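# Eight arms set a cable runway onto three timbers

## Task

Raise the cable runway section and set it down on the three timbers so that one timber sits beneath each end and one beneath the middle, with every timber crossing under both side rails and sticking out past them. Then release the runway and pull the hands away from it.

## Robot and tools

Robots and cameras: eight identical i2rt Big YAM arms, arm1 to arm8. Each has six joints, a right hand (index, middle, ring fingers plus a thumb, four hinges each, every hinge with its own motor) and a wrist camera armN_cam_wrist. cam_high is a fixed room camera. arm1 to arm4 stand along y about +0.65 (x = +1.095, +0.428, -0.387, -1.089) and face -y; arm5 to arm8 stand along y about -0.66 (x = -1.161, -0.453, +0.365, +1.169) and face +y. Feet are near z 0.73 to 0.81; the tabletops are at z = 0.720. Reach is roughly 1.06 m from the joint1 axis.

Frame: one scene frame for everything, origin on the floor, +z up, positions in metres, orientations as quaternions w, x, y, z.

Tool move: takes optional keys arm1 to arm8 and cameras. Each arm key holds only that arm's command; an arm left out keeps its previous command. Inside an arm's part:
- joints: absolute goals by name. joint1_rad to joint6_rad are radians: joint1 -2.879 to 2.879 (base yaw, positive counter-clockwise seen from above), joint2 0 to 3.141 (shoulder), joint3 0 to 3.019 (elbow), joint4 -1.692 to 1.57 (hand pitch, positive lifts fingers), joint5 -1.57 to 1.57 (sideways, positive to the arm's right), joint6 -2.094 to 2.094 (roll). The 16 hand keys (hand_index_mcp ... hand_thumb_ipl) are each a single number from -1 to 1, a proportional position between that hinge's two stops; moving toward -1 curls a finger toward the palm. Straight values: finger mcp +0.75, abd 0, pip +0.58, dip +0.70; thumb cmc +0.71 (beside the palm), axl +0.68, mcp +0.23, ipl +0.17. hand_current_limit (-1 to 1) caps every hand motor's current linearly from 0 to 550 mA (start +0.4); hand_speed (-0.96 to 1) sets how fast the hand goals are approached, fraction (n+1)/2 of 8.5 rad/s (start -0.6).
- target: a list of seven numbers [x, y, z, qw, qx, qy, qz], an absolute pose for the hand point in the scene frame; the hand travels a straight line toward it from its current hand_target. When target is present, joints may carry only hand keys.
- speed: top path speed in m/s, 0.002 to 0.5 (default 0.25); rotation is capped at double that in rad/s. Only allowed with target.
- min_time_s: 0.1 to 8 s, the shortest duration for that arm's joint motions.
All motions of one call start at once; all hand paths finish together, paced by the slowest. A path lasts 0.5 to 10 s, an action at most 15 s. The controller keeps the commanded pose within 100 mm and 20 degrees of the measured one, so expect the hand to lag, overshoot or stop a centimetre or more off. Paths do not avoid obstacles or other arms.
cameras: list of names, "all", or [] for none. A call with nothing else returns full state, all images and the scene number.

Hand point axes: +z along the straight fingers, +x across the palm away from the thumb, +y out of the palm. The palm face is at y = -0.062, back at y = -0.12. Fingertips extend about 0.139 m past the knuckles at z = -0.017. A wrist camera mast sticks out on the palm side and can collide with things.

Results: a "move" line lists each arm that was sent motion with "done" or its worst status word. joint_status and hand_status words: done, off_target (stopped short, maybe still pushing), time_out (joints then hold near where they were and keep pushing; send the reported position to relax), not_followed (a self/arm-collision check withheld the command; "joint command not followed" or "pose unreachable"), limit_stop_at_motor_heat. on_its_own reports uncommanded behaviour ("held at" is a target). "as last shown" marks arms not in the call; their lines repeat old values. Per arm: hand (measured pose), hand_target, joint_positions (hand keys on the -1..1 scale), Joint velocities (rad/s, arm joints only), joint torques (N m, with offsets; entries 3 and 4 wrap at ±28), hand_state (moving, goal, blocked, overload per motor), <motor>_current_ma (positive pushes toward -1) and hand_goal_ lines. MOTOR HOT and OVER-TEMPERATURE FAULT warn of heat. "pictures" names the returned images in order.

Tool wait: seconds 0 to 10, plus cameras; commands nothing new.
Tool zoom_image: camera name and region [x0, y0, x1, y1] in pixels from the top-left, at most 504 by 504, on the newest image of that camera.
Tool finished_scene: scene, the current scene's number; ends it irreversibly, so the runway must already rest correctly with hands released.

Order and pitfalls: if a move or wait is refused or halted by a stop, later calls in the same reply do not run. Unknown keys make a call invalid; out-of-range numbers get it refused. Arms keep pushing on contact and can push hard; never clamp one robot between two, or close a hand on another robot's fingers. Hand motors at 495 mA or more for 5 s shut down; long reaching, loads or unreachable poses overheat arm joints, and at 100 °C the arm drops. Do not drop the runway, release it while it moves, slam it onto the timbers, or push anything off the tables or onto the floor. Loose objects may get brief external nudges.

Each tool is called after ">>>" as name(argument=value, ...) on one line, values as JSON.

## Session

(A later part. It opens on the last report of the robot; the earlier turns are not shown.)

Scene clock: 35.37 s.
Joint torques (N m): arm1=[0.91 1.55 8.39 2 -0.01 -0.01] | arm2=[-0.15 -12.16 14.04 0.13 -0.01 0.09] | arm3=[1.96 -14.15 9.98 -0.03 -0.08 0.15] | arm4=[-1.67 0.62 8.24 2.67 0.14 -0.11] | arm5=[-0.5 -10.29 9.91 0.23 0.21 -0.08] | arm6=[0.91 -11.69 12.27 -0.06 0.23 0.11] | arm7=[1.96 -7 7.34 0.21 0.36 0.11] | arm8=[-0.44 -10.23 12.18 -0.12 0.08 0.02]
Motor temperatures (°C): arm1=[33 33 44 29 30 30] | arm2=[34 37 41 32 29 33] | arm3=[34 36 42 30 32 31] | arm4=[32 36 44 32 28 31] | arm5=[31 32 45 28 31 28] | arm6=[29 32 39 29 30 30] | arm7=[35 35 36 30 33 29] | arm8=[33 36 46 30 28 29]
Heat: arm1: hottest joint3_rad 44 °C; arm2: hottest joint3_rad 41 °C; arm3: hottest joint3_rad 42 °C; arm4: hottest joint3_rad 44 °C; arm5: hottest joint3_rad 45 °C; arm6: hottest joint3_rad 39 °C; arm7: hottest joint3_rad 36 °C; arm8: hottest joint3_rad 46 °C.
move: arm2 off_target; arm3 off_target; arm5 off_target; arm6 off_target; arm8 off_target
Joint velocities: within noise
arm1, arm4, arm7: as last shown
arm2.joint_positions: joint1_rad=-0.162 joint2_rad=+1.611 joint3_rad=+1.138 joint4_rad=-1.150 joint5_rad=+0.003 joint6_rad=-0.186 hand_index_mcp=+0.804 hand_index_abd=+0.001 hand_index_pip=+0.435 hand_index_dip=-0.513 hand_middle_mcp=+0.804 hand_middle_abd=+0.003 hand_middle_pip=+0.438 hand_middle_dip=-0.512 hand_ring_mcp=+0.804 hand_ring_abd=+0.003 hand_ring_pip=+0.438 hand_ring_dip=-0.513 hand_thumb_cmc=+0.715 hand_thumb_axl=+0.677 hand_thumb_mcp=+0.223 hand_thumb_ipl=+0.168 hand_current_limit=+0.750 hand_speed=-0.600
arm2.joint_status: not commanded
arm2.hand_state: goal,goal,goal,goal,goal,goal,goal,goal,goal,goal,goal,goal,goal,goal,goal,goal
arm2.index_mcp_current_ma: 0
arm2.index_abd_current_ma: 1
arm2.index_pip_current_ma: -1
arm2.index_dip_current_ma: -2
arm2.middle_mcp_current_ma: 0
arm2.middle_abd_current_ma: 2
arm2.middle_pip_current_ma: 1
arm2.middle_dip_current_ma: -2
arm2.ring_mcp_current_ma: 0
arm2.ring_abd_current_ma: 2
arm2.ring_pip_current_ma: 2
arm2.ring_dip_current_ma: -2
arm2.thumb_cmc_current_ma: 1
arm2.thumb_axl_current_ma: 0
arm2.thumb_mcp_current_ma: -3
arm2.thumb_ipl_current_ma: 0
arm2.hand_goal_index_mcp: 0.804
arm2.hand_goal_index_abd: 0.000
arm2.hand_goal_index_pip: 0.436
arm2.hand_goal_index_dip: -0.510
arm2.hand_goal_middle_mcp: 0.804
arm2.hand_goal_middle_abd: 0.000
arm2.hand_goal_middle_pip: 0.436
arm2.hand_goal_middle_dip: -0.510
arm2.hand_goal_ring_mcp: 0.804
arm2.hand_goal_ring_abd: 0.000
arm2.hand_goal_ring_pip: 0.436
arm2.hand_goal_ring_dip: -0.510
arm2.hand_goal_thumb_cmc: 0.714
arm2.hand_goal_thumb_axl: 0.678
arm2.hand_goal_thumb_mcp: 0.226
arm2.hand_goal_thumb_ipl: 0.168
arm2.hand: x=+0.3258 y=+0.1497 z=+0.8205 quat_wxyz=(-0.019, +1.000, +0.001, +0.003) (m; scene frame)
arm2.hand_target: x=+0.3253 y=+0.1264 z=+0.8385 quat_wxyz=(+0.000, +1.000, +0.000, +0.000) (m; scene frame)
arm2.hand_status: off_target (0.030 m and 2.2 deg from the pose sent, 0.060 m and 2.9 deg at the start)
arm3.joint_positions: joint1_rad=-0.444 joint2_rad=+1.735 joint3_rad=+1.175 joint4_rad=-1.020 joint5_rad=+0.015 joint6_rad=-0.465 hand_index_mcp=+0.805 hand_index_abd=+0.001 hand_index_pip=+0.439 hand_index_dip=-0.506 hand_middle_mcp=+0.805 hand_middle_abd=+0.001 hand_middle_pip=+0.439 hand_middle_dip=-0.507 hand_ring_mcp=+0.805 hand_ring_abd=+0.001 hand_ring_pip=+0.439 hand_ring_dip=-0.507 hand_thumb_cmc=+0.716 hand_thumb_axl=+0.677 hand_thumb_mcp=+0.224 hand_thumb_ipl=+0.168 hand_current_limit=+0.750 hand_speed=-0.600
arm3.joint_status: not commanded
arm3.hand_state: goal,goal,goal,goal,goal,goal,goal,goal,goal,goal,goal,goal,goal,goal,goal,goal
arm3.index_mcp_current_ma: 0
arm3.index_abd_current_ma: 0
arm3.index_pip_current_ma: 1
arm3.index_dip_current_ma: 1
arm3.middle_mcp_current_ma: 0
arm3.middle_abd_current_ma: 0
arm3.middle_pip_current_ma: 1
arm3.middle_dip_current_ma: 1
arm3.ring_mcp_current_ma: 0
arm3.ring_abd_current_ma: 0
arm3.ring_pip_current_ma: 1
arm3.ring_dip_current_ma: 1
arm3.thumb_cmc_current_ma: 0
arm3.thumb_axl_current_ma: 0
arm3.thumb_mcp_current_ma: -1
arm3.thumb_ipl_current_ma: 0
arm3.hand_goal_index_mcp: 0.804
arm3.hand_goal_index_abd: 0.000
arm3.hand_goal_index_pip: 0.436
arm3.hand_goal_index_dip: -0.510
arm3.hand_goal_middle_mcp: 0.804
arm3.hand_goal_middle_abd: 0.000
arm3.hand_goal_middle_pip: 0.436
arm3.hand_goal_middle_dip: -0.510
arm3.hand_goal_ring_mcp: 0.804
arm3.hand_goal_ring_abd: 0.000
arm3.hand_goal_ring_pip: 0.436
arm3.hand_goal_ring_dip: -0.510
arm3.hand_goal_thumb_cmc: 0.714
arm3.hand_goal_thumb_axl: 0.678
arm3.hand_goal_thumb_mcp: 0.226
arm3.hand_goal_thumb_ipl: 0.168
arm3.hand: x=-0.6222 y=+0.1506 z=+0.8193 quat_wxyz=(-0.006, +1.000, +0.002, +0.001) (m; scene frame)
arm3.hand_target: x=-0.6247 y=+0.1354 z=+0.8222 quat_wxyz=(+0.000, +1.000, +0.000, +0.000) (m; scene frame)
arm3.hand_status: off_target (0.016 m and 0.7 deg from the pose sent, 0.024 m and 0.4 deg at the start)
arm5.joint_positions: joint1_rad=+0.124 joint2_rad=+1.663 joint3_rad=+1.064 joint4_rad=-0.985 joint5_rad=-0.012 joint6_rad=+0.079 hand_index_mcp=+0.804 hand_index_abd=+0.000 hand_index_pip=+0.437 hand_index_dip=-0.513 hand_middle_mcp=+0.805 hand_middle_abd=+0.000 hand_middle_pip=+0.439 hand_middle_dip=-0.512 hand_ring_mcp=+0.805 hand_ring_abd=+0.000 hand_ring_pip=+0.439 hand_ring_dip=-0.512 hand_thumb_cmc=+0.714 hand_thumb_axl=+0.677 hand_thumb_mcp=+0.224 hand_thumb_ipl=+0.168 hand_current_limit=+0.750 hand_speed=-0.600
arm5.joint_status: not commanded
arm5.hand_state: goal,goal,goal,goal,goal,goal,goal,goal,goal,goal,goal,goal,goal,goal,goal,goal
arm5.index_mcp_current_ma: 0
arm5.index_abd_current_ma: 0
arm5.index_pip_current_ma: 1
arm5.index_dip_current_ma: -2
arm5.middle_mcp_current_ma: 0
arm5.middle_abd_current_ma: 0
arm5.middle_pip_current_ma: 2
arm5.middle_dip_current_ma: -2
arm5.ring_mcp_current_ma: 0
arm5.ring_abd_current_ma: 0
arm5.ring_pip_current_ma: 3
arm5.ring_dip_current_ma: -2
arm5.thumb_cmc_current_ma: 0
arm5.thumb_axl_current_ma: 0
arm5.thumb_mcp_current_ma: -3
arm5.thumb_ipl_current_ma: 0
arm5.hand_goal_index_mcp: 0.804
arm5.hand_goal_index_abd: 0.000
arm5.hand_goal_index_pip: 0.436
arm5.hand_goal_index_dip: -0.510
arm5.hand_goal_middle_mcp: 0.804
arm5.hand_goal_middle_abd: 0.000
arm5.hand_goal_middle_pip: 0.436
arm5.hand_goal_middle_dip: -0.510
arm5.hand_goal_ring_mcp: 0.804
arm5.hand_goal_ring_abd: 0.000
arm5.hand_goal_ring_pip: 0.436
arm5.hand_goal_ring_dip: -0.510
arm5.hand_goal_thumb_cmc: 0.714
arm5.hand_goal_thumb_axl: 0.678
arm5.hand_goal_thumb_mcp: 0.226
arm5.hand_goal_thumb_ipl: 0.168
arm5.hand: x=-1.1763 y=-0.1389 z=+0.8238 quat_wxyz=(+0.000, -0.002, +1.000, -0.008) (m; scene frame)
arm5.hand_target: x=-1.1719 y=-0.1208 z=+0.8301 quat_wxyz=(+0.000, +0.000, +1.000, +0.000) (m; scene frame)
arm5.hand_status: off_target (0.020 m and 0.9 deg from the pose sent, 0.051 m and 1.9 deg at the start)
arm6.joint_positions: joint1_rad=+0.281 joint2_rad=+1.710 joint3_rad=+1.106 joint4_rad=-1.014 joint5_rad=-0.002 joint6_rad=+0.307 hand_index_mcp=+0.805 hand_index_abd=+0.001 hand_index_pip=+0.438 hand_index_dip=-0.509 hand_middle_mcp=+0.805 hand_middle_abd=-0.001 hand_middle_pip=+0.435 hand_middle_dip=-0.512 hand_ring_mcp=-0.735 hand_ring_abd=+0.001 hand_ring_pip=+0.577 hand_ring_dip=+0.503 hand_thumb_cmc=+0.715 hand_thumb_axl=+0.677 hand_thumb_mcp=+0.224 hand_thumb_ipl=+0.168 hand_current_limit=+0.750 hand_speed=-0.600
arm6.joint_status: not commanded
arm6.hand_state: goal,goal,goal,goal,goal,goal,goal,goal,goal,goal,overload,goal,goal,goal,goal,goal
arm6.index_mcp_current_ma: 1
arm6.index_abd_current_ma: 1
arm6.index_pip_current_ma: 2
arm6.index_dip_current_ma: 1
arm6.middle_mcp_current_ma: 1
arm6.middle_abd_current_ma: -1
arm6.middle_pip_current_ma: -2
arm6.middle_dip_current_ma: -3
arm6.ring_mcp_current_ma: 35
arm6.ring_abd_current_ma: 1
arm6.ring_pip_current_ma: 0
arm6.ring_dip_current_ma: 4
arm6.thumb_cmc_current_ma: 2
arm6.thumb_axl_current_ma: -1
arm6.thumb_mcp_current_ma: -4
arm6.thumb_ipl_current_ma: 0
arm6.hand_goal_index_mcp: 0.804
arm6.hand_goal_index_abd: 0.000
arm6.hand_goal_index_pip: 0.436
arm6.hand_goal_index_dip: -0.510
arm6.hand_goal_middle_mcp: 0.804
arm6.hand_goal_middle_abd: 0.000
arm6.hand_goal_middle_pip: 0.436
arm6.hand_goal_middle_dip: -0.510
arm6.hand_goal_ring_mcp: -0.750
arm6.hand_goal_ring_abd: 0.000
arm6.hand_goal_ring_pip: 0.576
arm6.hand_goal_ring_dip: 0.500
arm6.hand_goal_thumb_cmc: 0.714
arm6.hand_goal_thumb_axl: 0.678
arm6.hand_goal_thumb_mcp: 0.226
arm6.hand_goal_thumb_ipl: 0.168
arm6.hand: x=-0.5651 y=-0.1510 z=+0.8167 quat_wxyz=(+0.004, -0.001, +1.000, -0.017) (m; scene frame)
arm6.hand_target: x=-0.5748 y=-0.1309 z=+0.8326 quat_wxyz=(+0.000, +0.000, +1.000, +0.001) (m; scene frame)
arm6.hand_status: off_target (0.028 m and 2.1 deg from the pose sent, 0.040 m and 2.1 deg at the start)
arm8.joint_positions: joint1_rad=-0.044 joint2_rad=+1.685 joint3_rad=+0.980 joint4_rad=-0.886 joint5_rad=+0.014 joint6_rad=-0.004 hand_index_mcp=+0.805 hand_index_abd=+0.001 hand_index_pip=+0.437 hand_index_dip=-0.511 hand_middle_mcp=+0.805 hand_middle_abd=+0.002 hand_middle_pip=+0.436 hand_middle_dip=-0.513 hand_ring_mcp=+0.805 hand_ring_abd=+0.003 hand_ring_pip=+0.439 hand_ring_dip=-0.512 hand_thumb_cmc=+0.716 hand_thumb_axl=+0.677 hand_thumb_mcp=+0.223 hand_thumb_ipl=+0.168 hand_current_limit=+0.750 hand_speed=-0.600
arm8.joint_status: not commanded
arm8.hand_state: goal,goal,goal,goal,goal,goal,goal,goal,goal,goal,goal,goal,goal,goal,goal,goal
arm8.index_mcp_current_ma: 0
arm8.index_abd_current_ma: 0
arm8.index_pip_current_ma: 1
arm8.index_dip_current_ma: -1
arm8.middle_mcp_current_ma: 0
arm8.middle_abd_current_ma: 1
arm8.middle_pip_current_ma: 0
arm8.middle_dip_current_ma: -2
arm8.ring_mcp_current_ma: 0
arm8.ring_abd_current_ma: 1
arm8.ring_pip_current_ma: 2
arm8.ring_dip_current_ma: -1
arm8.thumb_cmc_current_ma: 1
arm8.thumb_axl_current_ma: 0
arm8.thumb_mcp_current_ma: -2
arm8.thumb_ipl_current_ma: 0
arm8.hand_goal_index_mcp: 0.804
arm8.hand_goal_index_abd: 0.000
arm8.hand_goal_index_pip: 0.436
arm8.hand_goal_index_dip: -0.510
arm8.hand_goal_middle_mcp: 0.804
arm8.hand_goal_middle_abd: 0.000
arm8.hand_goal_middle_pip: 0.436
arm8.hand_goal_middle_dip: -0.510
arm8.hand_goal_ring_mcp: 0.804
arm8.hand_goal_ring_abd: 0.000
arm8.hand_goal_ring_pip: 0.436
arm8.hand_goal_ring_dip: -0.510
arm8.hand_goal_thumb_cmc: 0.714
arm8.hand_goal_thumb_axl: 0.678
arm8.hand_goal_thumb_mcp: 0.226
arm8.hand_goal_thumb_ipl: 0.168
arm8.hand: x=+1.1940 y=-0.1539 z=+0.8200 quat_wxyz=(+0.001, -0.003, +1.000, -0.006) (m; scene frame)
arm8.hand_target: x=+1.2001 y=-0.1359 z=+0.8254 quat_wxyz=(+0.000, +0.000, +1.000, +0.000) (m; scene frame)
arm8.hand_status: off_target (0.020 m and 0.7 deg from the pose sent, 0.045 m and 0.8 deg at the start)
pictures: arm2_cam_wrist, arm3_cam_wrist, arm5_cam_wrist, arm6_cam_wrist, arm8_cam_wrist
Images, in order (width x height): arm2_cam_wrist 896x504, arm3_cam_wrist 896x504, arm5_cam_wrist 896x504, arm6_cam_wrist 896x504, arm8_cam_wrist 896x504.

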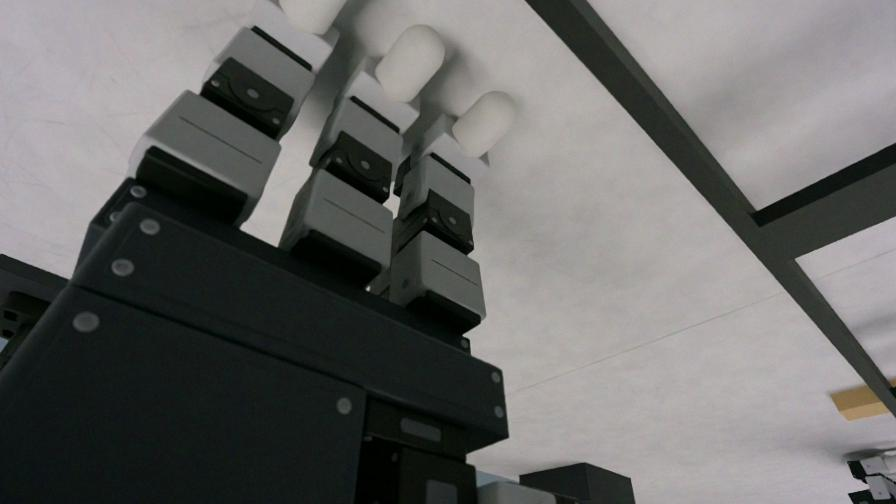

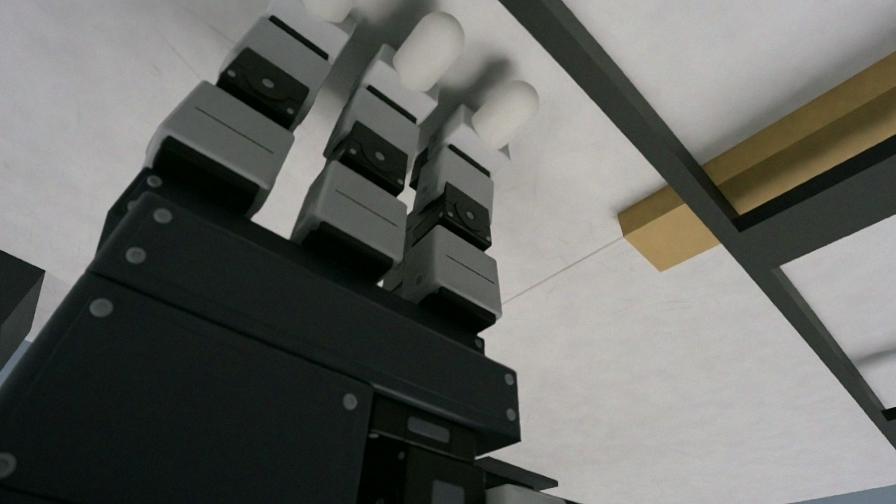

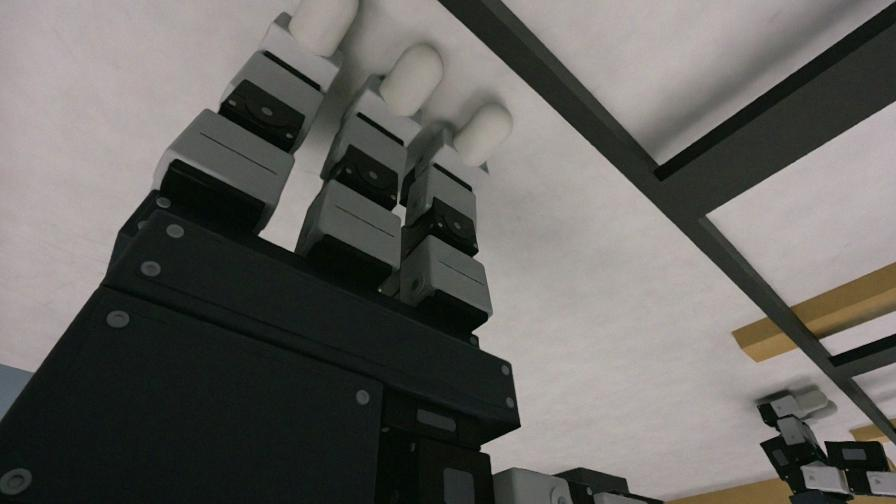

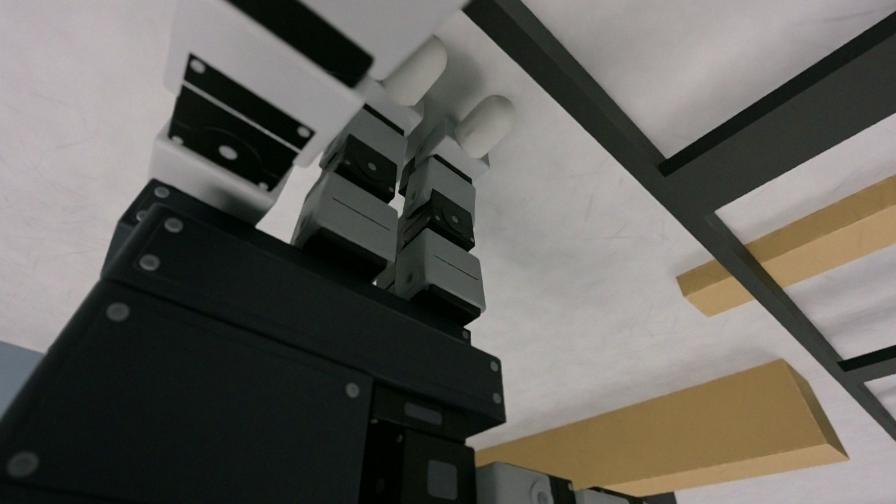

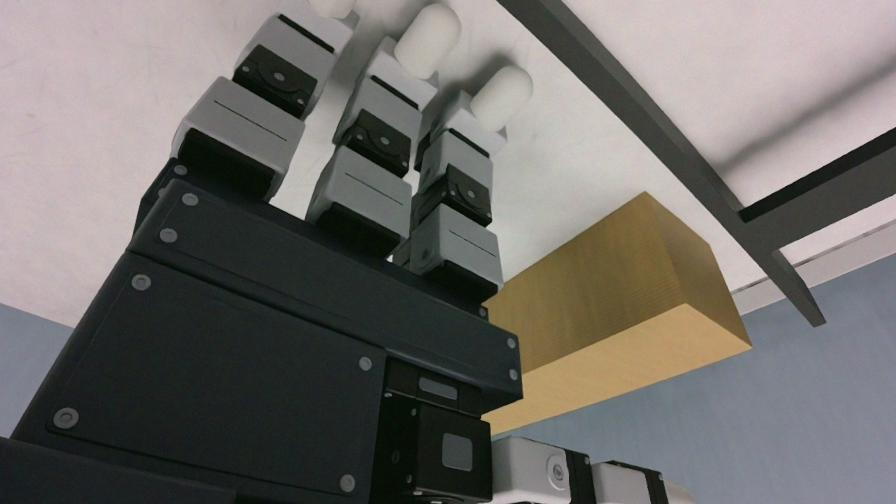

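>>> move(arm2={"target": [0.325, 0.125, 0.829, 0, 1, 0, 0], "speed": 0.06}, arm3={"target": [-0.625, 0.132, 0.815, 0, 1, 0, 0], "speed": 0.06}, arm5={"target": [-1.172, -0.12, 0.819, 0, 0, 1, 0], "speed": 0.06}, arm6={"target": [-0.58, -0.127, 0.828, 0, 0, 1, 0], "speed": 0.06}, arm8={"target": [1.2, -0.132, 0.818, 0, 0, 1, 0], "speed": 0.06})

Scene clock: 36.97 s.
Joint torques (N m): arm1=[0.79 1.61 8.42 1.99 0 0.04] | arm2=[0.09 -12.28 12.98 0.87 0.01 0.05] | arm3=[1.96 -14.33 9.95 0.47 -0.09 0.16] | arm4=[-1.67 0.62 8.25 2.67 0.14 -0.12] | arm5=[-0.26 -11.05 8.79 0.88 0.22 -0.07] | arm6=[0.85 -11.81 12.21 0.18 0.23 0.11] | arm7=[2.26 -6.89 7.31 0.24 0.35 0.11] | arm8=[-0.15 -11.81 12.3 0.34 -0.01 -0.01]
Motor temperatures (°C): arm1=[33 33 44 29 30 30] | arm2=[34 37 42 32 29 33] | arm3=[34 36 42 30 32 31] | arm4=[32 36 44 32 28 31] | arm5=[31 32 46 28 31 28] | arm6=[29 32 39 29 30 30] | arm7=[35 35 36 30 33 29] | arm8=[33 36 47 30 28 29]
Heat: arm1: hottest joint3_rad 44 °C; arm2: hottest joint3_rad 42 °C; arm3: hottest joint3_rad 42 °C; arm4: hottest joint3_rad 44 °C; arm5: hottest joint3_rad 46 °C; arm6: hottest joint3_rad 39 °C; arm7: hottest joint3_rad 36 °C; arm8: hottest joint3_rad 47 °C.
move: arm2 off_target; arm3 off_target; arm5 off_target; arm6 off_target; arm8 off_target
Joint velocities: within noise
arm1.joint_positions: joint1_rad=-0.165 joint2_rad=+0.526 joint3_rad=+1.342 joint4_rad=-1.298 joint5_rad=-0.031 joint6_rad=+1.119 hand_index_mcp=+0.754 hand_index_abd=+0.001 hand_index_pip=+0.577 hand_index_dip=+0.696 hand_middle_mcp=+0.755 hand_middle_abd=+0.001 hand_middle_pip=+0.577 hand_middle_dip=+0.696 hand_ring_mcp=+0.754 hand_ring_abd=+0.001 hand_ring_pip=+0.577 hand_ring_dip=+0.696 hand_thumb_cmc=+0.714 hand_thumb_axl=+0.677 hand_thumb_mcp=+0.226 hand_thumb_ipl=+0.168 hand_current_limit=+0.400 hand_speed=-0.600
arm1.joint_status: not commanded
arm1.hand_state: goal,goal,goal,goal,goal,goal,goal,goal,goal,goal,goal,goal,goal,goal,goal,goal
arm1.index_mcp_current_ma: 1
arm1.index_abd_current_ma: 1
arm1.index_pip_current_ma: 1
arm1.index_dip_current_ma: 0
arm1.middle_mcp_current_ma: 1
arm1.middle_abd_current_ma: 1
arm1.middle_pip_current_ma: 1
arm1.middle_dip_current_ma: 0
arm1.ring_mcp_current_ma: 1
arm1.ring_abd_current_ma: 1
arm1.ring_pip_current_ma: 1
arm1.ring_dip_current_ma: 0
arm1.thumb_cmc_current_ma: 1
arm1.thumb_axl_current_ma: -1
arm1.thumb_mcp_current_ma: 0
arm1.thumb_ipl_current_ma: -1
arm1.hand_goal_index_mcp: 0.754
arm1.hand_goal_index_abd: 0.000
arm1.hand_goal_index_pip: 0.576
arm1.hand_goal_index_dip: 0.696
arm1.hand_goal_middle_mcp: 0.754
arm1.hand_goal_middle_abd: 0.000
arm1.hand_goal_middle_pip: 0.576
arm1.hand_goal_middle_dip: 0.696
arm1.hand_goal_ring_mcp: 0.754
arm1.hand_goal_ring_abd: 0.000
arm1.hand_goal_ring_pip: 0.576
arm1.hand_goal_ring_dip: 0.696
arm1.hand_goal_thumb_cmc: 0.714
arm1.hand_goal_thumb_axl: 0.678
arm1.hand_goal_thumb_mcp: 0.226
arm1.hand_goal_thumb_ipl: 0.168
arm1.hand: x=+0.9834 y=+0.4414 z=+1.3654 quat_wxyz=(+0.449, +0.697, -0.497, +0.256) (m; scene frame)
arm1.hand_target: x=+0.9839 y=+0.4449 z=+1.3754 quat_wxyz=(+0.458, +0.692, -0.493, +0.261) (m; scene frame)
arm1.hand_status: not commanded
arm2.joint_positions: joint1_rad=-0.162 joint2_rad=+1.623 joint3_rad=+1.138 joint4_rad=-1.143 joint5_rad=+0.003 joint6_rad=-0.186 hand_index_mcp=+0.804 hand_index_abd=+0.001 hand_index_pip=+0.435 hand_index_dip=-0.513 hand_middle_mcp=+0.804 hand_middle_abd=+0.003 hand_middle_pip=+0.438 hand_middle_dip=-0.512 hand_ring_mcp=+0.804 hand_ring_abd=+0.003 hand_ring_pip=+0.438 hand_ring_dip=-0.513 hand_thumb_cmc=+0.715 hand_thumb_axl=+0.677 hand_thumb_mcp=+0.223 hand_thumb_ipl=+0.168 hand_current_limit=+0.750 hand_speed=-0.600
arm2.joint_status: not commanded
arm2.hand_state: goal,goal,goal,goal,goal,goal,goal,goal,goal,goal,goal,goal,goal,goal,goal,goal
arm2.index_mcp_current_ma: 0
arm2.index_abd_current_ma: 1
arm2.index_pip_current_ma: -1
arm2.index_dip_current_ma: -2
arm2.middle_mcp_current_ma: 0
arm2.middle_abd_current_ma: 2
arm2.middle_pip_current_ma: 1
arm2.middle_dip_current_ma: -2
arm2.ring_mcp_current_ma: 0
arm2.ring_abd_current_ma: 2
arm2.ring_pip_current_ma: 2
arm2.ring_dip_current_ma: -2
arm2.thumb_cmc_current_ma: 1
arm2.thumb_axl_current_ma: 0
arm2.thumb_mcp_current_ma: -3
arm2.thumb_ipl_current_ma: 0
arm2.hand_goal_index_mcp: 0.804
arm2.hand_goal_index_abd: 0.000
arm2.hand_goal_index_pip: 0.436
arm2.hand_goal_index_dip: -0.510
arm2.hand_goal_middle_mcp: 0.804
arm2.hand_goal_middle_abd: 0.000
arm2.hand_goal_middle_pip: 0.436
arm2.hand_goal_middle_dip: -0.510
arm2.hand_goal_ring_mcp: 0.804
arm2.hand_goal_ring_abd: 0.000
arm2.hand_goal_ring_pip: 0.436
arm2.hand_goal_ring_dip: -0.510
arm2.hand_goal_thumb_cmc: 0.714
arm2.hand_goal_thumb_axl: 0.678
arm2.hand_goal_thumb_mcp: 0.226
arm2.hand_goal_thumb_ipl: 0.168
arm2.hand: x=+0.3255 y=+0.1485 z=+0.8151 quat_wxyz=(-0.021, +1.000, +0.001, +0.003) (m; scene frame)
arm2.hand_target: x=+0.3252 y=+0.1261 z=+0.8294 quat_wxyz=(+0.000, +1.000, +0.000, +0.000) (m; scene frame)
arm2.hand_status: off_target (0.027 m and 2.5 deg from the pose sent, 0.026 m and 2.2 deg at the start)
arm3.joint_positions: joint1_rad=-0.442 joint2_rad=+1.751 joint3_rad=+1.175 joint4_rad=-1.020 joint5_rad=+0.015 joint6_rad=-0.462 hand_index_mcp=+0.805 hand_index_abd=+0.001 hand_index_pip=+0.439 hand_index_dip=-0.506 hand_middle_mcp=+0.805 hand_middle_abd=+0.001 hand_middle_pip=+0.439 hand_middle_dip=-0.507 hand_ring_mcp=+0.805 hand_ring_abd=+0.001 hand_ring_pip=+0.439 hand_ring_dip=-0.507 hand_thumb_cmc=+0.716 hand_thumb_axl=+0.677 hand_thumb_mcp=+0.224 hand_thumb_ipl=+0.168 hand_current_limit=+0.750 hand_speed=-0.600
arm3.joint_status: not commanded
arm3.hand_state: goal,goal,goal,goal,goal,goal,goal,goal,goal,goal,goal,goal,goal,goal,goal,goal
arm3.index_mcp_current_ma: 0
arm3.index_abd_current_ma: 0
arm3.index_pip_current_ma: 1
arm3.index_dip_current_ma: 1
arm3.middle_mcp_current_ma: 0
arm3.middle_abd_current_ma: 0
arm3.middle_pip_current_ma: 1
arm3.middle_dip_current_ma: 1
arm3.ring_mcp_current_ma: 0
arm3.ring_abd_current_ma: 0
arm3.ring_pip_current_ma: 1
arm3.ring_dip_current_ma: 1
arm3.thumb_cmc_current_ma: 0
arm3.thumb_axl_current_ma: 0
arm3.thumb_mcp_current_ma: -1
arm3.thumb_ipl_current_ma: 0
arm3.hand_goal_index_mcp: 0.804
arm3.hand_goal_index_abd: 0.000
arm3.hand_goal_index_pip: 0.436
arm3.hand_goal_index_dip: -0.510
arm3.hand_goal_middle_mcp: 0.804
arm3.hand_goal_middle_abd: 0.000
arm3.hand_goal_middle_pip: 0.436
arm3.hand_goal_middle_dip: -0.510
arm3.hand_goal_ring_mcp: 0.804
arm3.hand_goal_ring_abd: 0.000
arm3.hand_goal_ring_pip: 0.436
arm3.hand_goal_ring_dip: -0.510
arm3.hand_goal_thumb_cmc: 0.714
arm3.hand_goal_thumb_axl: 0.678
arm3.hand_goal_thumb_mcp: 0.226
arm3.hand_goal_thumb_ipl: 0.168
arm3.hand: x=-0.6207 y=+0.1516 z=+0.8108 quat_wxyz=(-0.013, +1.000, +0.002, +0.005) (m; scene frame)
arm3.hand_target: x=-0.6247 y=+0.1327 z=+0.8154 quat_wxyz=(+0.000, +1.000, +0.000, +0.000) (m; scene frame)
arm3.hand_status: off_target (0.020 m and 1.6 deg from the pose sent, 0.019 m and 0.7 deg at the start)
arm4.joint_positions: joint1_rad=+0.112 joint2_rad=+0.646 joint3_rad=+1.345 joint4_rad=-1.195 joint5_rad=+0.079 joint6_rad=+1.070 hand_index_mcp=+0.755 hand_index_abd=+0.000 hand_index_pip=+0.577 hand_index_dip=+0.696 hand_middle_mcp=+0.755 hand_middle_abd=+0.000 hand_middle_pip=+0.577 hand_middle_dip=+0.696 hand_ring_mcp=+0.755 hand_ring_abd=+0.000 hand_ring_pip=+0.577 hand_ring_dip=+0.696 hand_thumb_cmc=+0.715 hand_thumb_axl=+0.677 hand_thumb_mcp=+0.226 hand_thumb_ipl=+0.168 hand_current_limit=+0.400 hand_speed=-0.600
arm4.joint_status: not commanded
arm4.hand_state: goal,goal,goal,goal,goal,goal,goal,goal,goal,goal,goal,goal,goal,goal,goal,goal
arm4.index_mcp_current_ma: 1
arm4.index_abd_current_ma: 0
arm4.index_pip_current_ma: 0
arm4.index_dip_current_ma: 0
arm4.middle_mcp_current_ma: 0
arm4.middle_abd_current_ma: 0
arm4.middle_pip_current_ma: 0
arm4.middle_dip_current_ma: 0
arm4.ring_mcp_current_ma: 0
arm4.ring_abd_current_ma: 0
arm4.ring_pip_current_ma: 0
arm4.ring_dip_current_ma: 0
arm4.thumb_cmc_current_ma: 0
arm4.thumb_axl_current_ma: 0
arm4.thumb_mcp_current_ma: 0
arm4.thumb_ipl_current_ma: 0
arm4.hand_goal_index_mcp: 0.754
arm4.hand_goal_index_abd: 0.000
arm4.hand_goal_index_pip: 0.576
arm4.hand_goal_index_dip: 0.696
arm4.hand_goal_middle_mcp: 0.754
arm4.hand_goal_middle_abd: 0.000
arm4.hand_goal_middle_pip: 0.576
arm4.hand_goal_middle_dip: 0.696
arm4.hand_goal_ring_mcp: 0.754
arm4.hand_goal_ring_abd: 0.000
arm4.hand_goal_ring_pip: 0.576
arm4.hand_goal_ring_dip: 0.696
arm4.hand_goal_thumb_cmc: 0.714
arm4.hand_goal_thumb_axl: 0.678
arm4.hand_goal_thumb_mcp: 0.226
arm4.hand_goal_thumb_ipl: 0.168
arm4.hand: x=-1.1415 y=+0.3599 z=+1.2931 quat_wxyz=(+0.442, +0.760, -0.398, +0.261) (m; scene frame)
arm4.hand_target: x=-1.1417 y=+0.3625 z=+1.3034 quat_wxyz=(+0.450, +0.755, -0.396, +0.267) (m; scene frame)
arm4.hand_status: not commanded
arm5.joint_positions: joint1_rad=+0.124 joint2_rad=+1.680 joint3_rad=+1.064 joint4_rad=-0.975 joint5_rad=-0.012 joint6_rad=+0.079 hand_index_mcp=+0.804 hand_index_abd=+0.000 hand_index_pip=+0.437 hand_index_dip=-0.513 hand_middle_mcp=+0.805 hand_middle_abd=+0.000 hand_middle_pip=+0.439 hand_middle_dip=-0.512 hand_ring_mcp=+0.805 hand_ring_abd=+0.000 hand_ring_pip=+0.439 hand_ring_dip=-0.512 hand_thumb_cmc=+0.714 hand_thumb_axl=+0.677 hand_thumb_mcp=+0.224 hand_thumb_ipl=+0.168 hand_current_limit=+0.750 hand_speed=-0.600
arm5.joint_status: not commanded
arm5.hand_state: goal,goal,goal,goal,goal,goal,goal,goal,goal,goal,goal,goal,goal,goal,goal,goal
arm5.index_mcp_current_ma: 0
arm5.index_abd_current_ma: 0
arm5.index_pip_current_ma: 1
arm5.index_dip_current_ma: -2
arm5.middle_mcp_current_ma: 0
arm5.middle_abd_current_ma: 0
arm5.middle_pip_current_ma: 2
arm5.middle_dip_current_ma: -2
arm5.ring_mcp_current_ma: 0
arm5.ring_abd_current_ma: 0
arm5.ring_pip_current_ma: 3
arm5.ring_dip_current_ma: -2
arm5.thumb_cmc_current_ma: 0
arm5.thumb_axl_current_ma: 0
arm5.thumb_mcp_current_ma: -3
arm5.thumb_ipl_current_ma: 0
arm5.hand_goal_index_mcp: 0.804
arm5.hand_goal_index_abd: 0.000
arm5.hand_goal_index_pip: 0.436
arm5.hand_goal_index_dip: -0.510
arm5.hand_goal_middle_mcp: 0.804
arm5.hand_goal_middle_abd: 0.000
arm5.hand_goal_middle_pip: 0.436
arm5.hand_goal_middle_dip: -0.510
arm5.hand_goal_ring_mcp: 0.804
arm5.hand_goal_ring_abd: 0.000
arm5.hand_goal_ring_pip: 0.436
arm5.hand_goal_ring_dip: -0.510
arm5.hand_goal_thumb_cmc: 0.714
arm5.hand_goal_thumb_axl: 0.678
arm5.hand_goal_thumb_mcp: 0.226
arm5.hand_goal_thumb_ipl: 0.168
arm5.hand: x=-1.1763 y=-0.1380 z=+0.8161 quat_wxyz=(+0.000, -0.002, +1.000, -0.011) (m; scene frame)
arm5.hand_target: x=-1.1719 y=-0.1208 z=+0.8193 quat_wxyz=(+0.000, +0.000, +1.000, +0.000) (m; scene frame)
arm5.hand_status: off_target (0.019 m and 1.3 deg from the pose sent, 0.020 m and 0.9 deg at the start)
arm6.joint_positions: joint1_rad=+0.289 joint2_rad=+1.725 joint3_rad=+1.115 joint4_rad=-1.014 joint5_rad=-0.002 joint6_rad=+0.315 hand_index_mcp=+0.805 hand_index_abd=+0.001 hand_index_pip=+0.438 hand_index_dip=-0.509 hand_middle_mcp=+0.805 hand_middle_abd=-0.001 hand_middle_pip=+0.435 hand_middle_dip=-0.512 hand_ring_mcp=-0.735 hand_ring_abd=+0.001 hand_ring_pip=+0.577 hand_ring_dip=+0.503 hand_thumb_cmc=+0.715 hand_thumb_axl=+0.677 hand_thumb_mcp=+0.224 hand_thumb_ipl=+0.168 hand_current_limit=+0.750 hand_speed=-0.600
arm6.joint_status: not commanded
arm6.hand_state: goal,goal,goal,goal,goal,goal,goal,goal,goal,goal,overload,goal,goal,goal,goal,goal
arm6.index_mcp_current_ma: 1
arm6.index_abd_current_ma: 1
arm6.index_pip_current_ma: 2
arm6.index_dip_current_ma: 1
arm6.middle_mcp_current_ma: 1
arm6.middle_abd_current_ma: -1
arm6.middle_pip_current_ma: -2
arm6.middle_dip_current_ma: -3
arm6.ring_mcp_current_ma: 35
arm6.ring_abd_current_ma: 1
arm6.ring_pip_current_ma: 0
arm6.ring_dip_current_ma: 4
arm6.thumb_cmc_current_ma: 2
arm6.thumb_axl_current_ma: -1
arm6.thumb_mcp_current_ma: -4
arm6.thumb_ipl_current_ma: 0
arm6.hand_goal_index_mcp: 0.804
arm6.hand_goal_index_abd: 0.000
arm6.hand_goal_index_pip: 0.436
arm6.hand_goal_index_dip: -0.510
arm6.hand_goal_middle_mcp: 0.804
arm6.hand_goal_middle_abd: 0.000
arm6.hand_goal_middle_pip: 0.436
arm6.hand_goal_middle_dip: -0.510
arm6.hand_goal_ring_mcp: -0.750
arm6.hand_goal_ring_abd: 0.000
arm6.hand_goal_ring_pip: 0.576
arm6.hand_goal_ring_dip: 0.500
arm6.hand_goal_thumb_cmc: 0.714
arm6.hand_goal_thumb_axl: 0.678
arm6.hand_goal_thumb_mcp: 0.226
arm6.hand_goal_thumb_ipl: 0.168
arm6.hand: x=-0.5691 y=-0.1495 z=+0.8126 quat_wxyz=(+0.006, -0.001, +1.000, -0.020) (m; scene frame)
arm6.hand_target: x=-0.5798 y=-0.1281 z=+0.8287 quat_wxyz=(+0.000, +0.000, +1.000, +0.000) (m; scene frame)
arm6.hand_status: off_target (0.029 m and 2.4 deg from the pose sent, 0.031 m and 2.1 deg at the start)
arm7: as last shown
arm8.joint_positions: joint1_rad=-0.044 joint2_rad=+1.704 joint3_rad=+0.980 joint4_rad=-0.886 joint5_rad=+0.014 joint6_rad=-0.005 hand_index_mcp=+0.805 hand_index_abd=+0.001 hand_index_pip=+0.437 hand_index_dip=-0.511 hand_middle_mcp=+0.805 hand_middle_abd=+0.002 hand_middle_pip=+0.436 hand_middle_dip=-0.513 hand_ring_mcp=+0.805 hand_ring_abd=+0.003 hand_ring_pip=+0.439 hand_ring_dip=-0.512 hand_thumb_cmc=+0.716 hand_thumb_axl=+0.677 hand_thumb_mcp=+0.223 hand_thumb_ipl=+0.168 hand_current_limit=+0.750 hand_speed=-0.600
arm8.joint_status: not commanded
arm8.hand_state: goal,goal,goal,goal,goal,goal,goal,goal,goal,goal,goal,goal,goal,goal,goal,goal
arm8.index_mcp_current_ma: 0
arm8.index_abd_current_ma: 0
arm8.index_pip_current_ma: 1
arm8.index_dip_current_ma: -1
arm8.middle_mcp_current_ma: 0
arm8.middle_abd_current_ma: 1
arm8.middle_pip_current_ma: 0
arm8.middle_dip_current_ma: -2
arm8.ring_mcp_current_ma: 0
arm8.ring_abd_current_ma: 1
arm8.ring_pip_current_ma: 2
arm8.ring_dip_current_ma: -1
arm8.thumb_cmc_current_ma: 1
arm8.thumb_axl_current_ma: 0
arm8.thumb_mcp_current_ma: -2
arm8.thumb_ipl_current_ma: 0
arm8.hand_goal_index_mcp: 0.804
arm8.hand_goal_index_abd: 0.000
arm8.hand_goal_index_pip: 0.436
arm8.hand_goal_index_dip: -0.510
arm8.hand_goal_middle_mcp: 0.804
arm8.hand_goal_middle_abd: 0.000
arm8.hand_goal_middle_pip: 0.436
arm8.hand_goal_middle_dip: -0.510
arm8.hand_goal_ring_mcp: 0.804
arm8.hand_goal_ring_abd: 0.000
arm8.hand_goal_ring_pip: 0.436
arm8.hand_goal_ring_dip: -0.510
arm8.hand_goal_thumb_cmc: 0.714
arm8.hand_goal_thumb_axl: 0.678
arm8.hand_goal_thumb_mcp: 0.226
arm8.hand_goal_thumb_ipl: 0.168
arm8.hand: x=+1.1939 y=-0.1564 z=+0.8106 quat_wxyz=(+0.001, -0.003, +1.000, -0.015) (m; scene frame)
arm8.hand_target: x=+1.2001 y=-0.1333 z=+0.8185 quat_wxyz=(+0.000, +0.000, +1.000, +0.000) (m; scene frame)
arm8.hand_status: off_target (0.026 m and 1.8 deg from the pose sent, 0.023 m and 0.7 deg at the start)
pictures: none

>>> move(arm2={"target": [0.325, 0.095, 0.829, 0, 1, 0, 0], "speed": 0.06}, arm3={"target": [-0.625, 0.10, 0.82, 0, 1, 0, 0], "speed": 0.06}, arm5={"target": [-1.172, -0.09, 0.82, 0, 0, 1, 0], "speed": 0.06}, arm6={"target": [-0.58, -0.097, 0.83, 0, 0, 1, 0], "speed": 0.06}, arm8={"target": [1.2, -0.102, 0.822, 0, 0, 1, 0], "speed": 0.06}, cameras=["arm2_cam_wrist", "arm3_cam_wrist", "arm5_cam_wrist", "arm6_cam_wrist", "arm8_cam_wrist"])

Scene clock: 38.87 s.
Joint torques (N m): arm1=[0.67 1.44 8.51 2.02 -0.01 0.01] | arm2=[-0.09 -12.98 13.93 0.08 -0.01 0.06] | arm3=[2.67 -14.74 10.89 0.43 -0.1 0.11] | arm4=[-1.61 0.62 8.25 2.67 0.14 -0.12] | arm5=[-1.03 -12.22 10.15 0.32 0.26 -0.09] | arm6=[-0.21 -13.04 12.79 0.02 0.28 -0.09] | arm7=[2.08 -6.77 7.36 0.24 0.35 0.11] | arm8=[-0.26 -11.46 12.98 -0.09 0.06 0.02]
Motor temperatures (°C): arm1=[33 33 44 29 30 30] | arm2=[34 37 42 32 29 33] | arm3=[34 36 43 30 32 31] | arm4=[32 36 45 32 28 31] | arm5=[31 32 46 28 31 28] | arm6=[29 32 39 29 30 30] | arm7=[35 35 36 30 33 29] | arm8=[33 36 47 30 28 29]
Heat: arm1: hottest joint3_rad 44 °C; arm2: hottest joint3_rad 42 °C; arm3: hottest joint3_rad 43 °C; arm4: hottest joint3_rad 45 °C; arm5: hottest joint3_rad 46 °C; arm6: hottest joint3_rad 39 °C; arm7: hottest joint3_rad 36 °C; arm8: hottest joint3_rad 47 °C.
move: arm2 off_target; arm3 off_target; arm5 off_target; arm6 off_target; arm8 off_target
Joint velocities: within noise
arm1, arm4, arm7: as last shown
arm2.joint_positions: joint1_rad=-0.151 joint2_rad=+1.692 joint3_rad=+1.216 joint4_rad=-1.147 joint5_rad=+0.003 joint6_rad=-0.175 hand_index_mcp=+0.804 hand_index_abd=+0.001 hand_index_pip=+0.435 hand_index_dip=-0.513 hand_middle_mcp=+0.804 hand_middle_abd=+0.003 hand_middle_pip=+0.438 hand_middle_dip=-0.512 hand_ring_mcp=+0.804 hand_ring_abd=+0.003 hand_ring_pip=+0.438 hand_ring_dip=-0.513 hand_thumb_cmc=+0.715 hand_thumb_axl=+0.677 hand_thumb_mcp=+0.223 hand_thumb_ipl=+0.168 hand_current_limit=+0.750 hand_speed=-0.600
arm2.joint_status: not commanded
arm2.hand_state: goal,goal,goal,goal,goal,goal,goal,goal,goal,goal,goal,goal,goal,goal,goal,goal
arm2.index_mcp_current_ma: 0
arm2.index_abd_current_ma: 1
arm2.index_pip_current_ma: -1
arm2.index_dip_current_ma: -2
arm2.middle_mcp_current_ma: 0
arm2.middle_abd_current_ma: 2
arm2.middle_pip_current_ma: 1
arm2.middle_dip_current_ma: -2
arm2.ring_mcp_current_ma: 0
arm2.ring_abd_current_ma: 2
arm2.ring_pip_current_ma: 2
arm2.ring_dip_current_ma: -2
arm2.thumb_cmc_current_ma: 1
arm2.thumb_axl_current_ma: 0
arm2.thumb_mcp_current_ma: -3
arm2.thumb_ipl_current_ma: 0
arm2.hand_goal_index_mcp: 0.804
arm2.hand_goal_index_abd: 0.000
arm2.hand_goal_index_pip: 0.436
arm2.hand_goal_index_dip: -0.510
arm2.hand_goal_middle_mcp: 0.804
arm2.hand_goal_middle_abd: 0.000
arm2.hand_goal_middle_pip: 0.436
arm2.hand_goal_middle_dip: -0.510
arm2.hand_goal_ring_mcp: 0.804
arm2.hand_goal_ring_abd: 0.000
arm2.hand_goal_ring_pip: 0.436
arm2.hand_goal_ring_dip: -0.510
arm2.hand_goal_thumb_cmc: 0.714
arm2.hand_goal_thumb_axl: 0.678
arm2.hand_goal_thumb_mcp: 0.226
arm2.hand_goal_thumb_ipl: 0.168
arm2.hand: x=+0.3253 y=+0.1196 z=+0.8121 quat_wxyz=(-0.019, +1.000, +0.001, +0.002) (m; scene frame)
arm2.hand_target: x=+0.3254 y=+0.0964 z=+0.8293 quat_wxyz=(+0.000, +1.000, +0.000, +0.000) (m; scene frame)
arm2.hand_status: off_target (0.030 m and 2.2 deg from the pose sent, 0.055 m and 2.5 deg at the start)
arm3.joint_positions: joint1_rad=-0.420 joint2_rad=+1.799 joint3_rad=+1.264 joint4_rad=-1.060 joint5_rad=+0.015 joint6_rad=-0.430 hand_index_mcp=+0.819 hand_index_abd=-0.001 hand_index_pip=+0.439 hand_index_dip=-0.521 hand_middle_mcp=+0.811 hand_middle_abd=+0.000 hand_middle_pip=+0.439 hand_middle_dip=-0.511 hand_ring_mcp=+0.804 hand_ring_abd=+0.001 hand_ring_pip=+0.439 hand_ring_dip=-0.507 hand_thumb_cmc=+0.716 hand_thumb_axl=+0.677 hand_thumb_mcp=+0.224 hand_thumb_ipl=+0.168 hand_current_limit=+0.750 hand_speed=-0.600
arm3.joint_status: not commanded
arm3.hand_state: goal,goal,goal,goal,goal,goal,goal,goal,goal,goal,goal,goal,goal,goal,goal,goal
arm3.index_mcp_current_ma: 9
arm3.index_abd_current_ma: 0
arm3.index_pip_current_ma: 0
arm3.index_dip_current_ma: -5
arm3.middle_mcp_current_ma: 3
arm3.middle_abd_current_ma: 0
arm3.middle_pip_current_ma: 1
arm3.middle_dip_current_ma: 0
arm3.ring_mcp_current_ma: 0
arm3.ring_abd_current_ma: 0
arm3.ring_pip_current_ma: 0
arm3.ring_dip_current_ma: 1
arm3.thumb_cmc_current_ma: 0
arm3.thumb_axl_current_ma: 0
arm3.thumb_mcp_current_ma: -1
arm3.thumb_ipl_current_ma: 0
arm3.hand_goal_index_mcp: 0.804
arm3.hand_goal_index_abd: 0.000
arm3.hand_goal_index_pip: 0.436
arm3.hand_goal_index_dip: -0.510
arm3.hand_goal_middle_mcp: 0.804
arm3.hand_goal_middle_abd: 0.000
arm3.hand_goal_middle_pip: 0.436
arm3.hand_goal_middle_dip: -0.510
arm3.hand_goal_ring_mcp: 0.804
arm3.hand_goal_ring_abd: 0.000
arm3.hand_goal_ring_pip: 0.436
arm3.hand_goal_ring_dip: -0.510
arm3.hand_goal_thumb_cmc: 0.714
arm3.hand_goal_thumb_axl: 0.678
arm3.hand_goal_thumb_mcp: 0.226
arm3.hand_goal_thumb_ipl: 0.168
arm3.hand: x=-0.6235 y=+0.1244 z=+0.8175 quat_wxyz=(-0.012, +1.000, -0.003, +0.004) (m; scene frame)
arm3.hand_target: x=-0.6243 y=+0.1010 z=+0.8204 quat_wxyz=(+0.000, +1.000, +0.000, +0.000) (m; scene frame)
arm3.hand_status: off_target (0.025 m and 1.5 deg from the pose sent, 0.053 m and 1.6 deg at the start)
arm5.joint_positions: joint1_rad=+0.120 joint2_rad=+1.744 joint3_rad=+1.143 joint4_rad=-0.988 joint5_rad=-0.012 joint6_rad=+0.077 hand_index_mcp=+0.809 hand_index_abd=+0.000 hand_index_pip=+0.439 hand_index_dip=-0.511 hand_middle_mcp=+0.805 hand_middle_abd=+0.000 hand_middle_pip=+0.439 hand_middle_dip=-0.512 hand_ring_mcp=+0.804 hand_ring_abd=+0.000 hand_ring_pip=+0.439 hand_ring_dip=-0.512 hand_thumb_cmc=+0.714 hand_thumb_axl=+0.677 hand_thumb_mcp=+0.224 hand_thumb_ipl=+0.168 hand_current_limit=+0.750 hand_speed=-0.600
arm5.joint_status: not commanded
arm5.hand_state: goal,goal,goal,goal,goal,goal,goal,goal,goal,goal,goal,goal,goal,goal,goal,goal
arm5.index_mcp_current_ma: 5
arm5.index_abd_current_ma: 0
arm5.index_pip_current_ma: 3
arm5.index_dip_current_ma: -1
arm5.middle_mcp_current_ma: 1
arm5.middle_abd_current_ma: 0
arm5.middle_pip_current_ma: 2
arm5.middle_dip_current_ma: -1
arm5.ring_mcp_current_ma: 0
arm5.ring_abd_current_ma: 0
arm5.ring_pip_current_ma: 3
arm5.ring_dip_current_ma: -2
arm5.thumb_cmc_current_ma: 0
arm5.thumb_axl_current_ma: 0
arm5.thumb_mcp_current_ma: -3
arm5.thumb_ipl_current_ma: 0
arm5.hand_goal_index_mcp: 0.804
arm5.hand_goal_index_abd: 0.000
arm5.hand_goal_index_pip: 0.436
arm5.hand_goal_index_dip: -0.510
arm5.hand_goal_middle_mcp: 0.804
arm5.hand_goal_middle_abd: 0.000
arm5.hand_goal_middle_pip: 0.436
arm5.hand_goal_middle_dip: -0.510
arm5.hand_goal_ring_mcp: 0.804
arm5.hand_goal_ring_abd: 0.000
arm5.hand_goal_ring_pip: 0.436
arm5.hand_goal_ring_dip: -0.510
arm5.hand_goal_thumb_cmc: 0.714
arm5.hand_goal_thumb_axl: 0.678
arm5.hand_goal_thumb_mcp: 0.226
arm5.hand_goal_thumb_ipl: 0.168
arm5.hand: x=-1.1764 y=-0.1108 z=+0.8131 quat_wxyz=(+0.000, -0.001, +1.000, -0.010) (m; scene frame)
arm5.hand_target: x=-1.1718 y=-0.0909 z=+0.8203 quat_wxyz=(+0.000, +0.000, +1.000, +0.000) (m; scene frame)
arm5.hand_status: off_target (0.022 m and 1.1 deg from the pose sent, 0.048 m and 1.3 deg at the start)
arm6.joint_positions: joint1_rad=+0.287 joint2_rad=+1.789 joint3_rad=+1.203 joint4_rad=-1.043 joint5_rad=-0.002 joint6_rad=+0.315 hand_index_mcp=+0.806 hand_index_abd=+0.001 hand_index_pip=+0.438 hand_index_dip=-0.509 hand_middle_mcp=+0.808 hand_middle_abd=-0.001 hand_middle_pip=+0.435 hand_middle_dip=-0.512 hand_ring_mcp=-0.735 hand_ring_abd=+0.001 hand_ring_pip=+0.577 hand_ring_dip=+0.503 hand_thumb_cmc=+0.715 hand_thumb_axl=+0.677 hand_thumb_mcp=+0.224 hand_thumb_ipl=+0.168 hand_current_limit=+0.750 hand_speed=-0.600
arm6.joint_status: not commanded
arm6.hand_state: goal,goal,goal,goal,goal,goal,goal,goal,goal,goal,overload,goal,goal,goal,goal,goal
arm6.index_mcp_current_ma: 3
arm6.index_abd_current_ma: 1
arm6.index_pip_current_ma: 2
arm6.index_dip_current_ma: 0
arm6.middle_mcp_current_ma: 6
arm6.middle_abd_current_ma: -1
arm6.middle_pip_current_ma: 0
arm6.middle_dip_current_ma: -2
arm6.ring_mcp_current_ma: 35
arm6.ring_abd_current_ma: 1
arm6.ring_pip_current_ma: 0
arm6.ring_dip_current_ma: 4
arm6.thumb_cmc_current_ma: 1
arm6.thumb_axl_current_ma: -1
arm6.thumb_mcp_current_ma: -4
arm6.thumb_ipl_current_ma: 0
arm6.hand_goal_index_mcp: 0.804
arm6.hand_goal_index_abd: 0.000
arm6.hand_goal_index_pip: 0.436
arm6.hand_goal_index_dip: -0.510
arm6.hand_goal_middle_mcp: 0.804
arm6.hand_goal_middle_abd: 0.000
arm6.hand_goal_middle_pip: 0.436
arm6.hand_goal_middle_dip: -0.510
arm6.hand_goal_ring_mcp: -0.750
arm6.hand_goal_ring_abd: 0.000
arm6.hand_goal_ring_pip: 0.576
arm6.hand_goal_ring_dip: 0.500
arm6.hand_goal_thumb_cmc: 0.714
arm6.hand_goal_thumb_axl: 0.678
arm6.hand_goal_thumb_mcp: 0.226
arm6.hand_goal_thumb_ipl: 0.168
arm6.hand: x=-0.5762 y=-0.1237 z=+0.8115 quat_wxyz=(+0.006, +0.001, +1.000, -0.023) (m; scene frame)
arm6.hand_target: x=-0.5796 y=-0.0985 z=+0.8306 quat_wxyz=(+0.000, +0.000, +1.000, +0.000) (m; scene frame)
arm6.hand_status: off_target (0.033 m and 2.7 deg from the pose sent, 0.056 m and 2.4 deg at the start)
arm8.joint_positions: joint1_rad=-0.044 joint2_rad=+1.763 joint3_rad=+1.070 joint4_rad=-0.913 joint5_rad=+0.014 joint6_rad=-0.005 hand_index_mcp=+0.811 hand_index_abd=+0.001 hand_index_pip=+0.438 hand_index_dip=-0.511 hand_middle_mcp=+0.804 hand_middle_abd=+0.002 hand_middle_pip=+0.436 hand_middle_dip=-0.511 hand_ring_mcp=+0.804 hand_ring_abd=+0.003 hand_ring_pip=+0.439 hand_ring_dip=-0.512 hand_thumb_cmc=+0.715 hand_thumb_axl=+0.677 hand_thumb_mcp=+0.223 hand_thumb_ipl=+0.168 hand_current_limit=+0.750 hand_speed=-0.600
arm8.joint_status: not commanded
arm8.hand_state: goal,goal,goal,goal,goal,goal,goal,goal,goal,goal,goal,goal,goal,goal,goal,goal
arm8.index_mcp_current_ma: 8
arm8.index_abd_current_ma: 0
arm8.index_pip_current_ma: 1
arm8.index_dip_current_ma: 0
arm8.middle_mcp_current_ma: 0
arm8.middle_abd_current_ma: 1
arm8.middle_pip_current_ma: 0
arm8.middle_dip_current_ma: 0
arm8.ring_mcp_current_ma: 0
arm8.ring_abd_current_ma: 1
arm8.ring_pip_current_ma: 2
arm8.ring_dip_current_ma: -1
arm8.thumb_cmc_current_ma: 1
arm8.thumb_axl_current_ma: 0
arm8.thumb_mcp_current_ma: -2
arm8.thumb_ipl_current_ma: 0
arm8.hand_goal_index_mcp: 0.804
arm8.hand_goal_index_abd: 0.000
arm8.hand_goal_index_pip: 0.436
arm8.hand_goal_index_dip: -0.510
arm8.hand_goal_middle_mcp: 0.804
arm8.hand_goal_middle_abd: 0.000
arm8.hand_goal_middle_pip: 0.436
arm8.hand_goal_middle_dip: -0.510
arm8.hand_goal_ring_mcp: 0.804
arm8.hand_goal_ring_abd: 0.000
arm8.hand_goal_ring_pip: 0.436
arm8.hand_goal_ring_dip: -0.510
arm8.hand_goal_thumb_cmc: 0.714
arm8.hand_goal_thumb_axl: 0.678
arm8.hand_goal_thumb_mcp: 0.226
arm8.hand_goal_thumb_ipl: 0.168
arm8.hand: x=+1.1938 y=-0.1261 z=+0.8128 quat_wxyz=(+0.001, -0.003, +1.000, -0.013) (m; scene frame)
arm8.hand_target: x=+1.2001 y=-0.1033 z=+0.8225 quat_wxyz=(+0.000, +0.000, +1.000, +0.000) (m; scene frame)
arm8.hand_status: off_target (0.027 m and 1.6 deg from the pose sent, 0.056 m and 1.8 deg at the start)
pictures: arm2_cam_wrist, arm3_cam_wrist, arm5_cam_wrist, arm6_cam_wrist, arm8_cam_wrist
Images, in order (width x height): arm2_cam_wrist 896x504, arm3_cam_wrist 896x504, arm5_cam_wrist 896x504, arm6_cam_wrist 896x504, arm8_cam_wrist 896x504.

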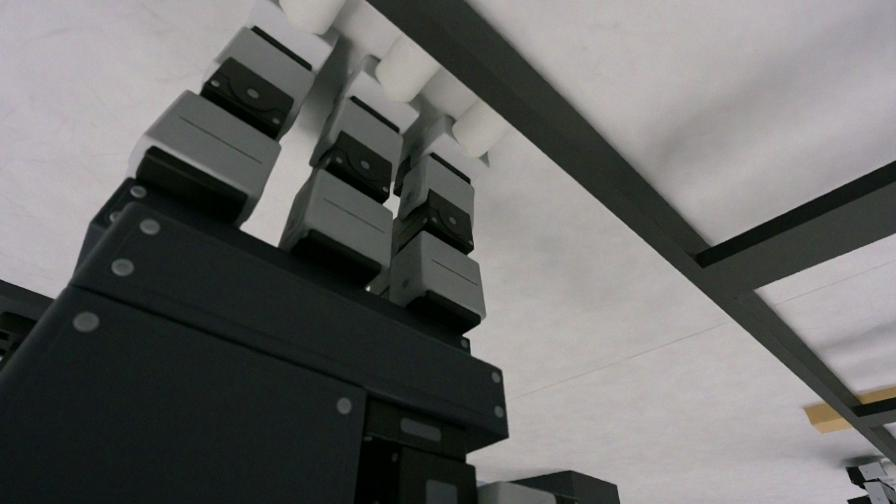

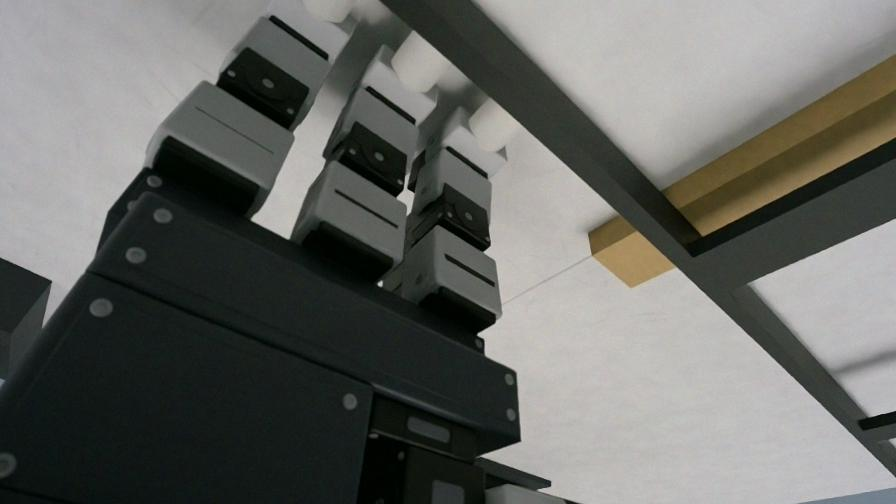

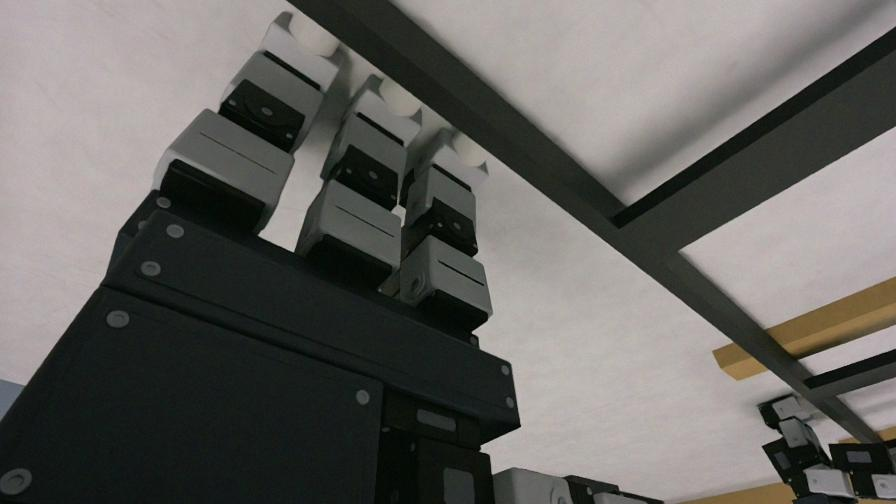

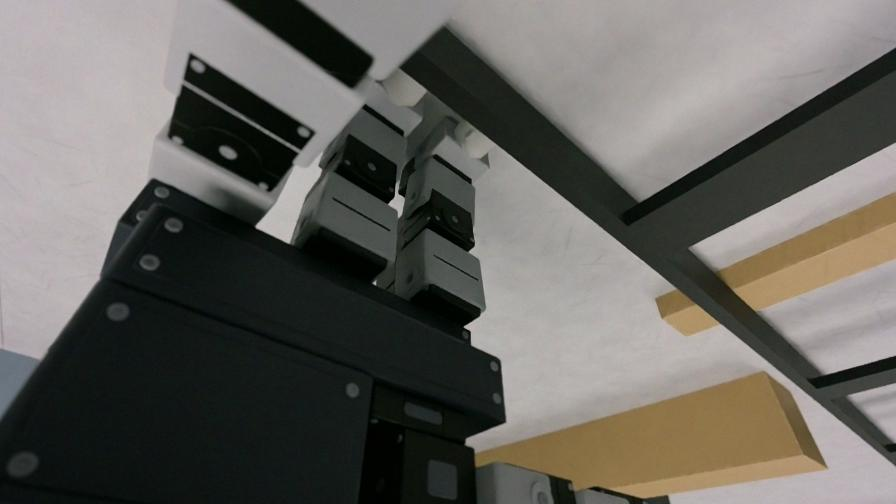

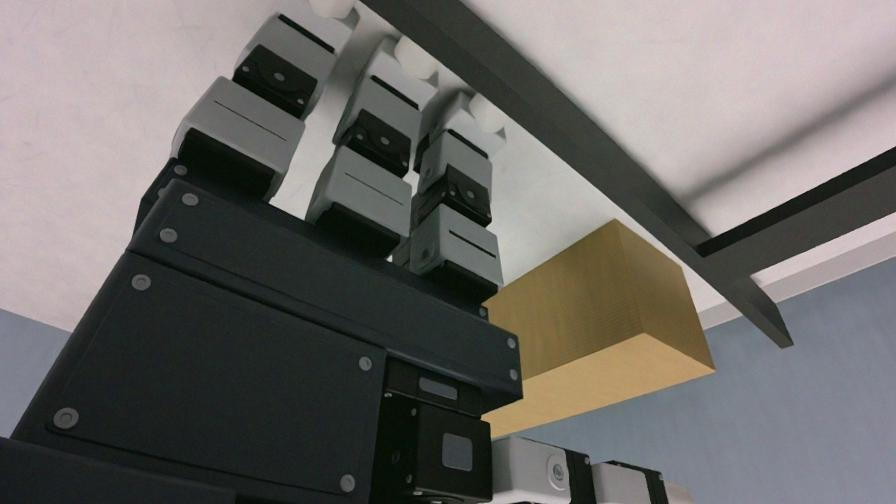

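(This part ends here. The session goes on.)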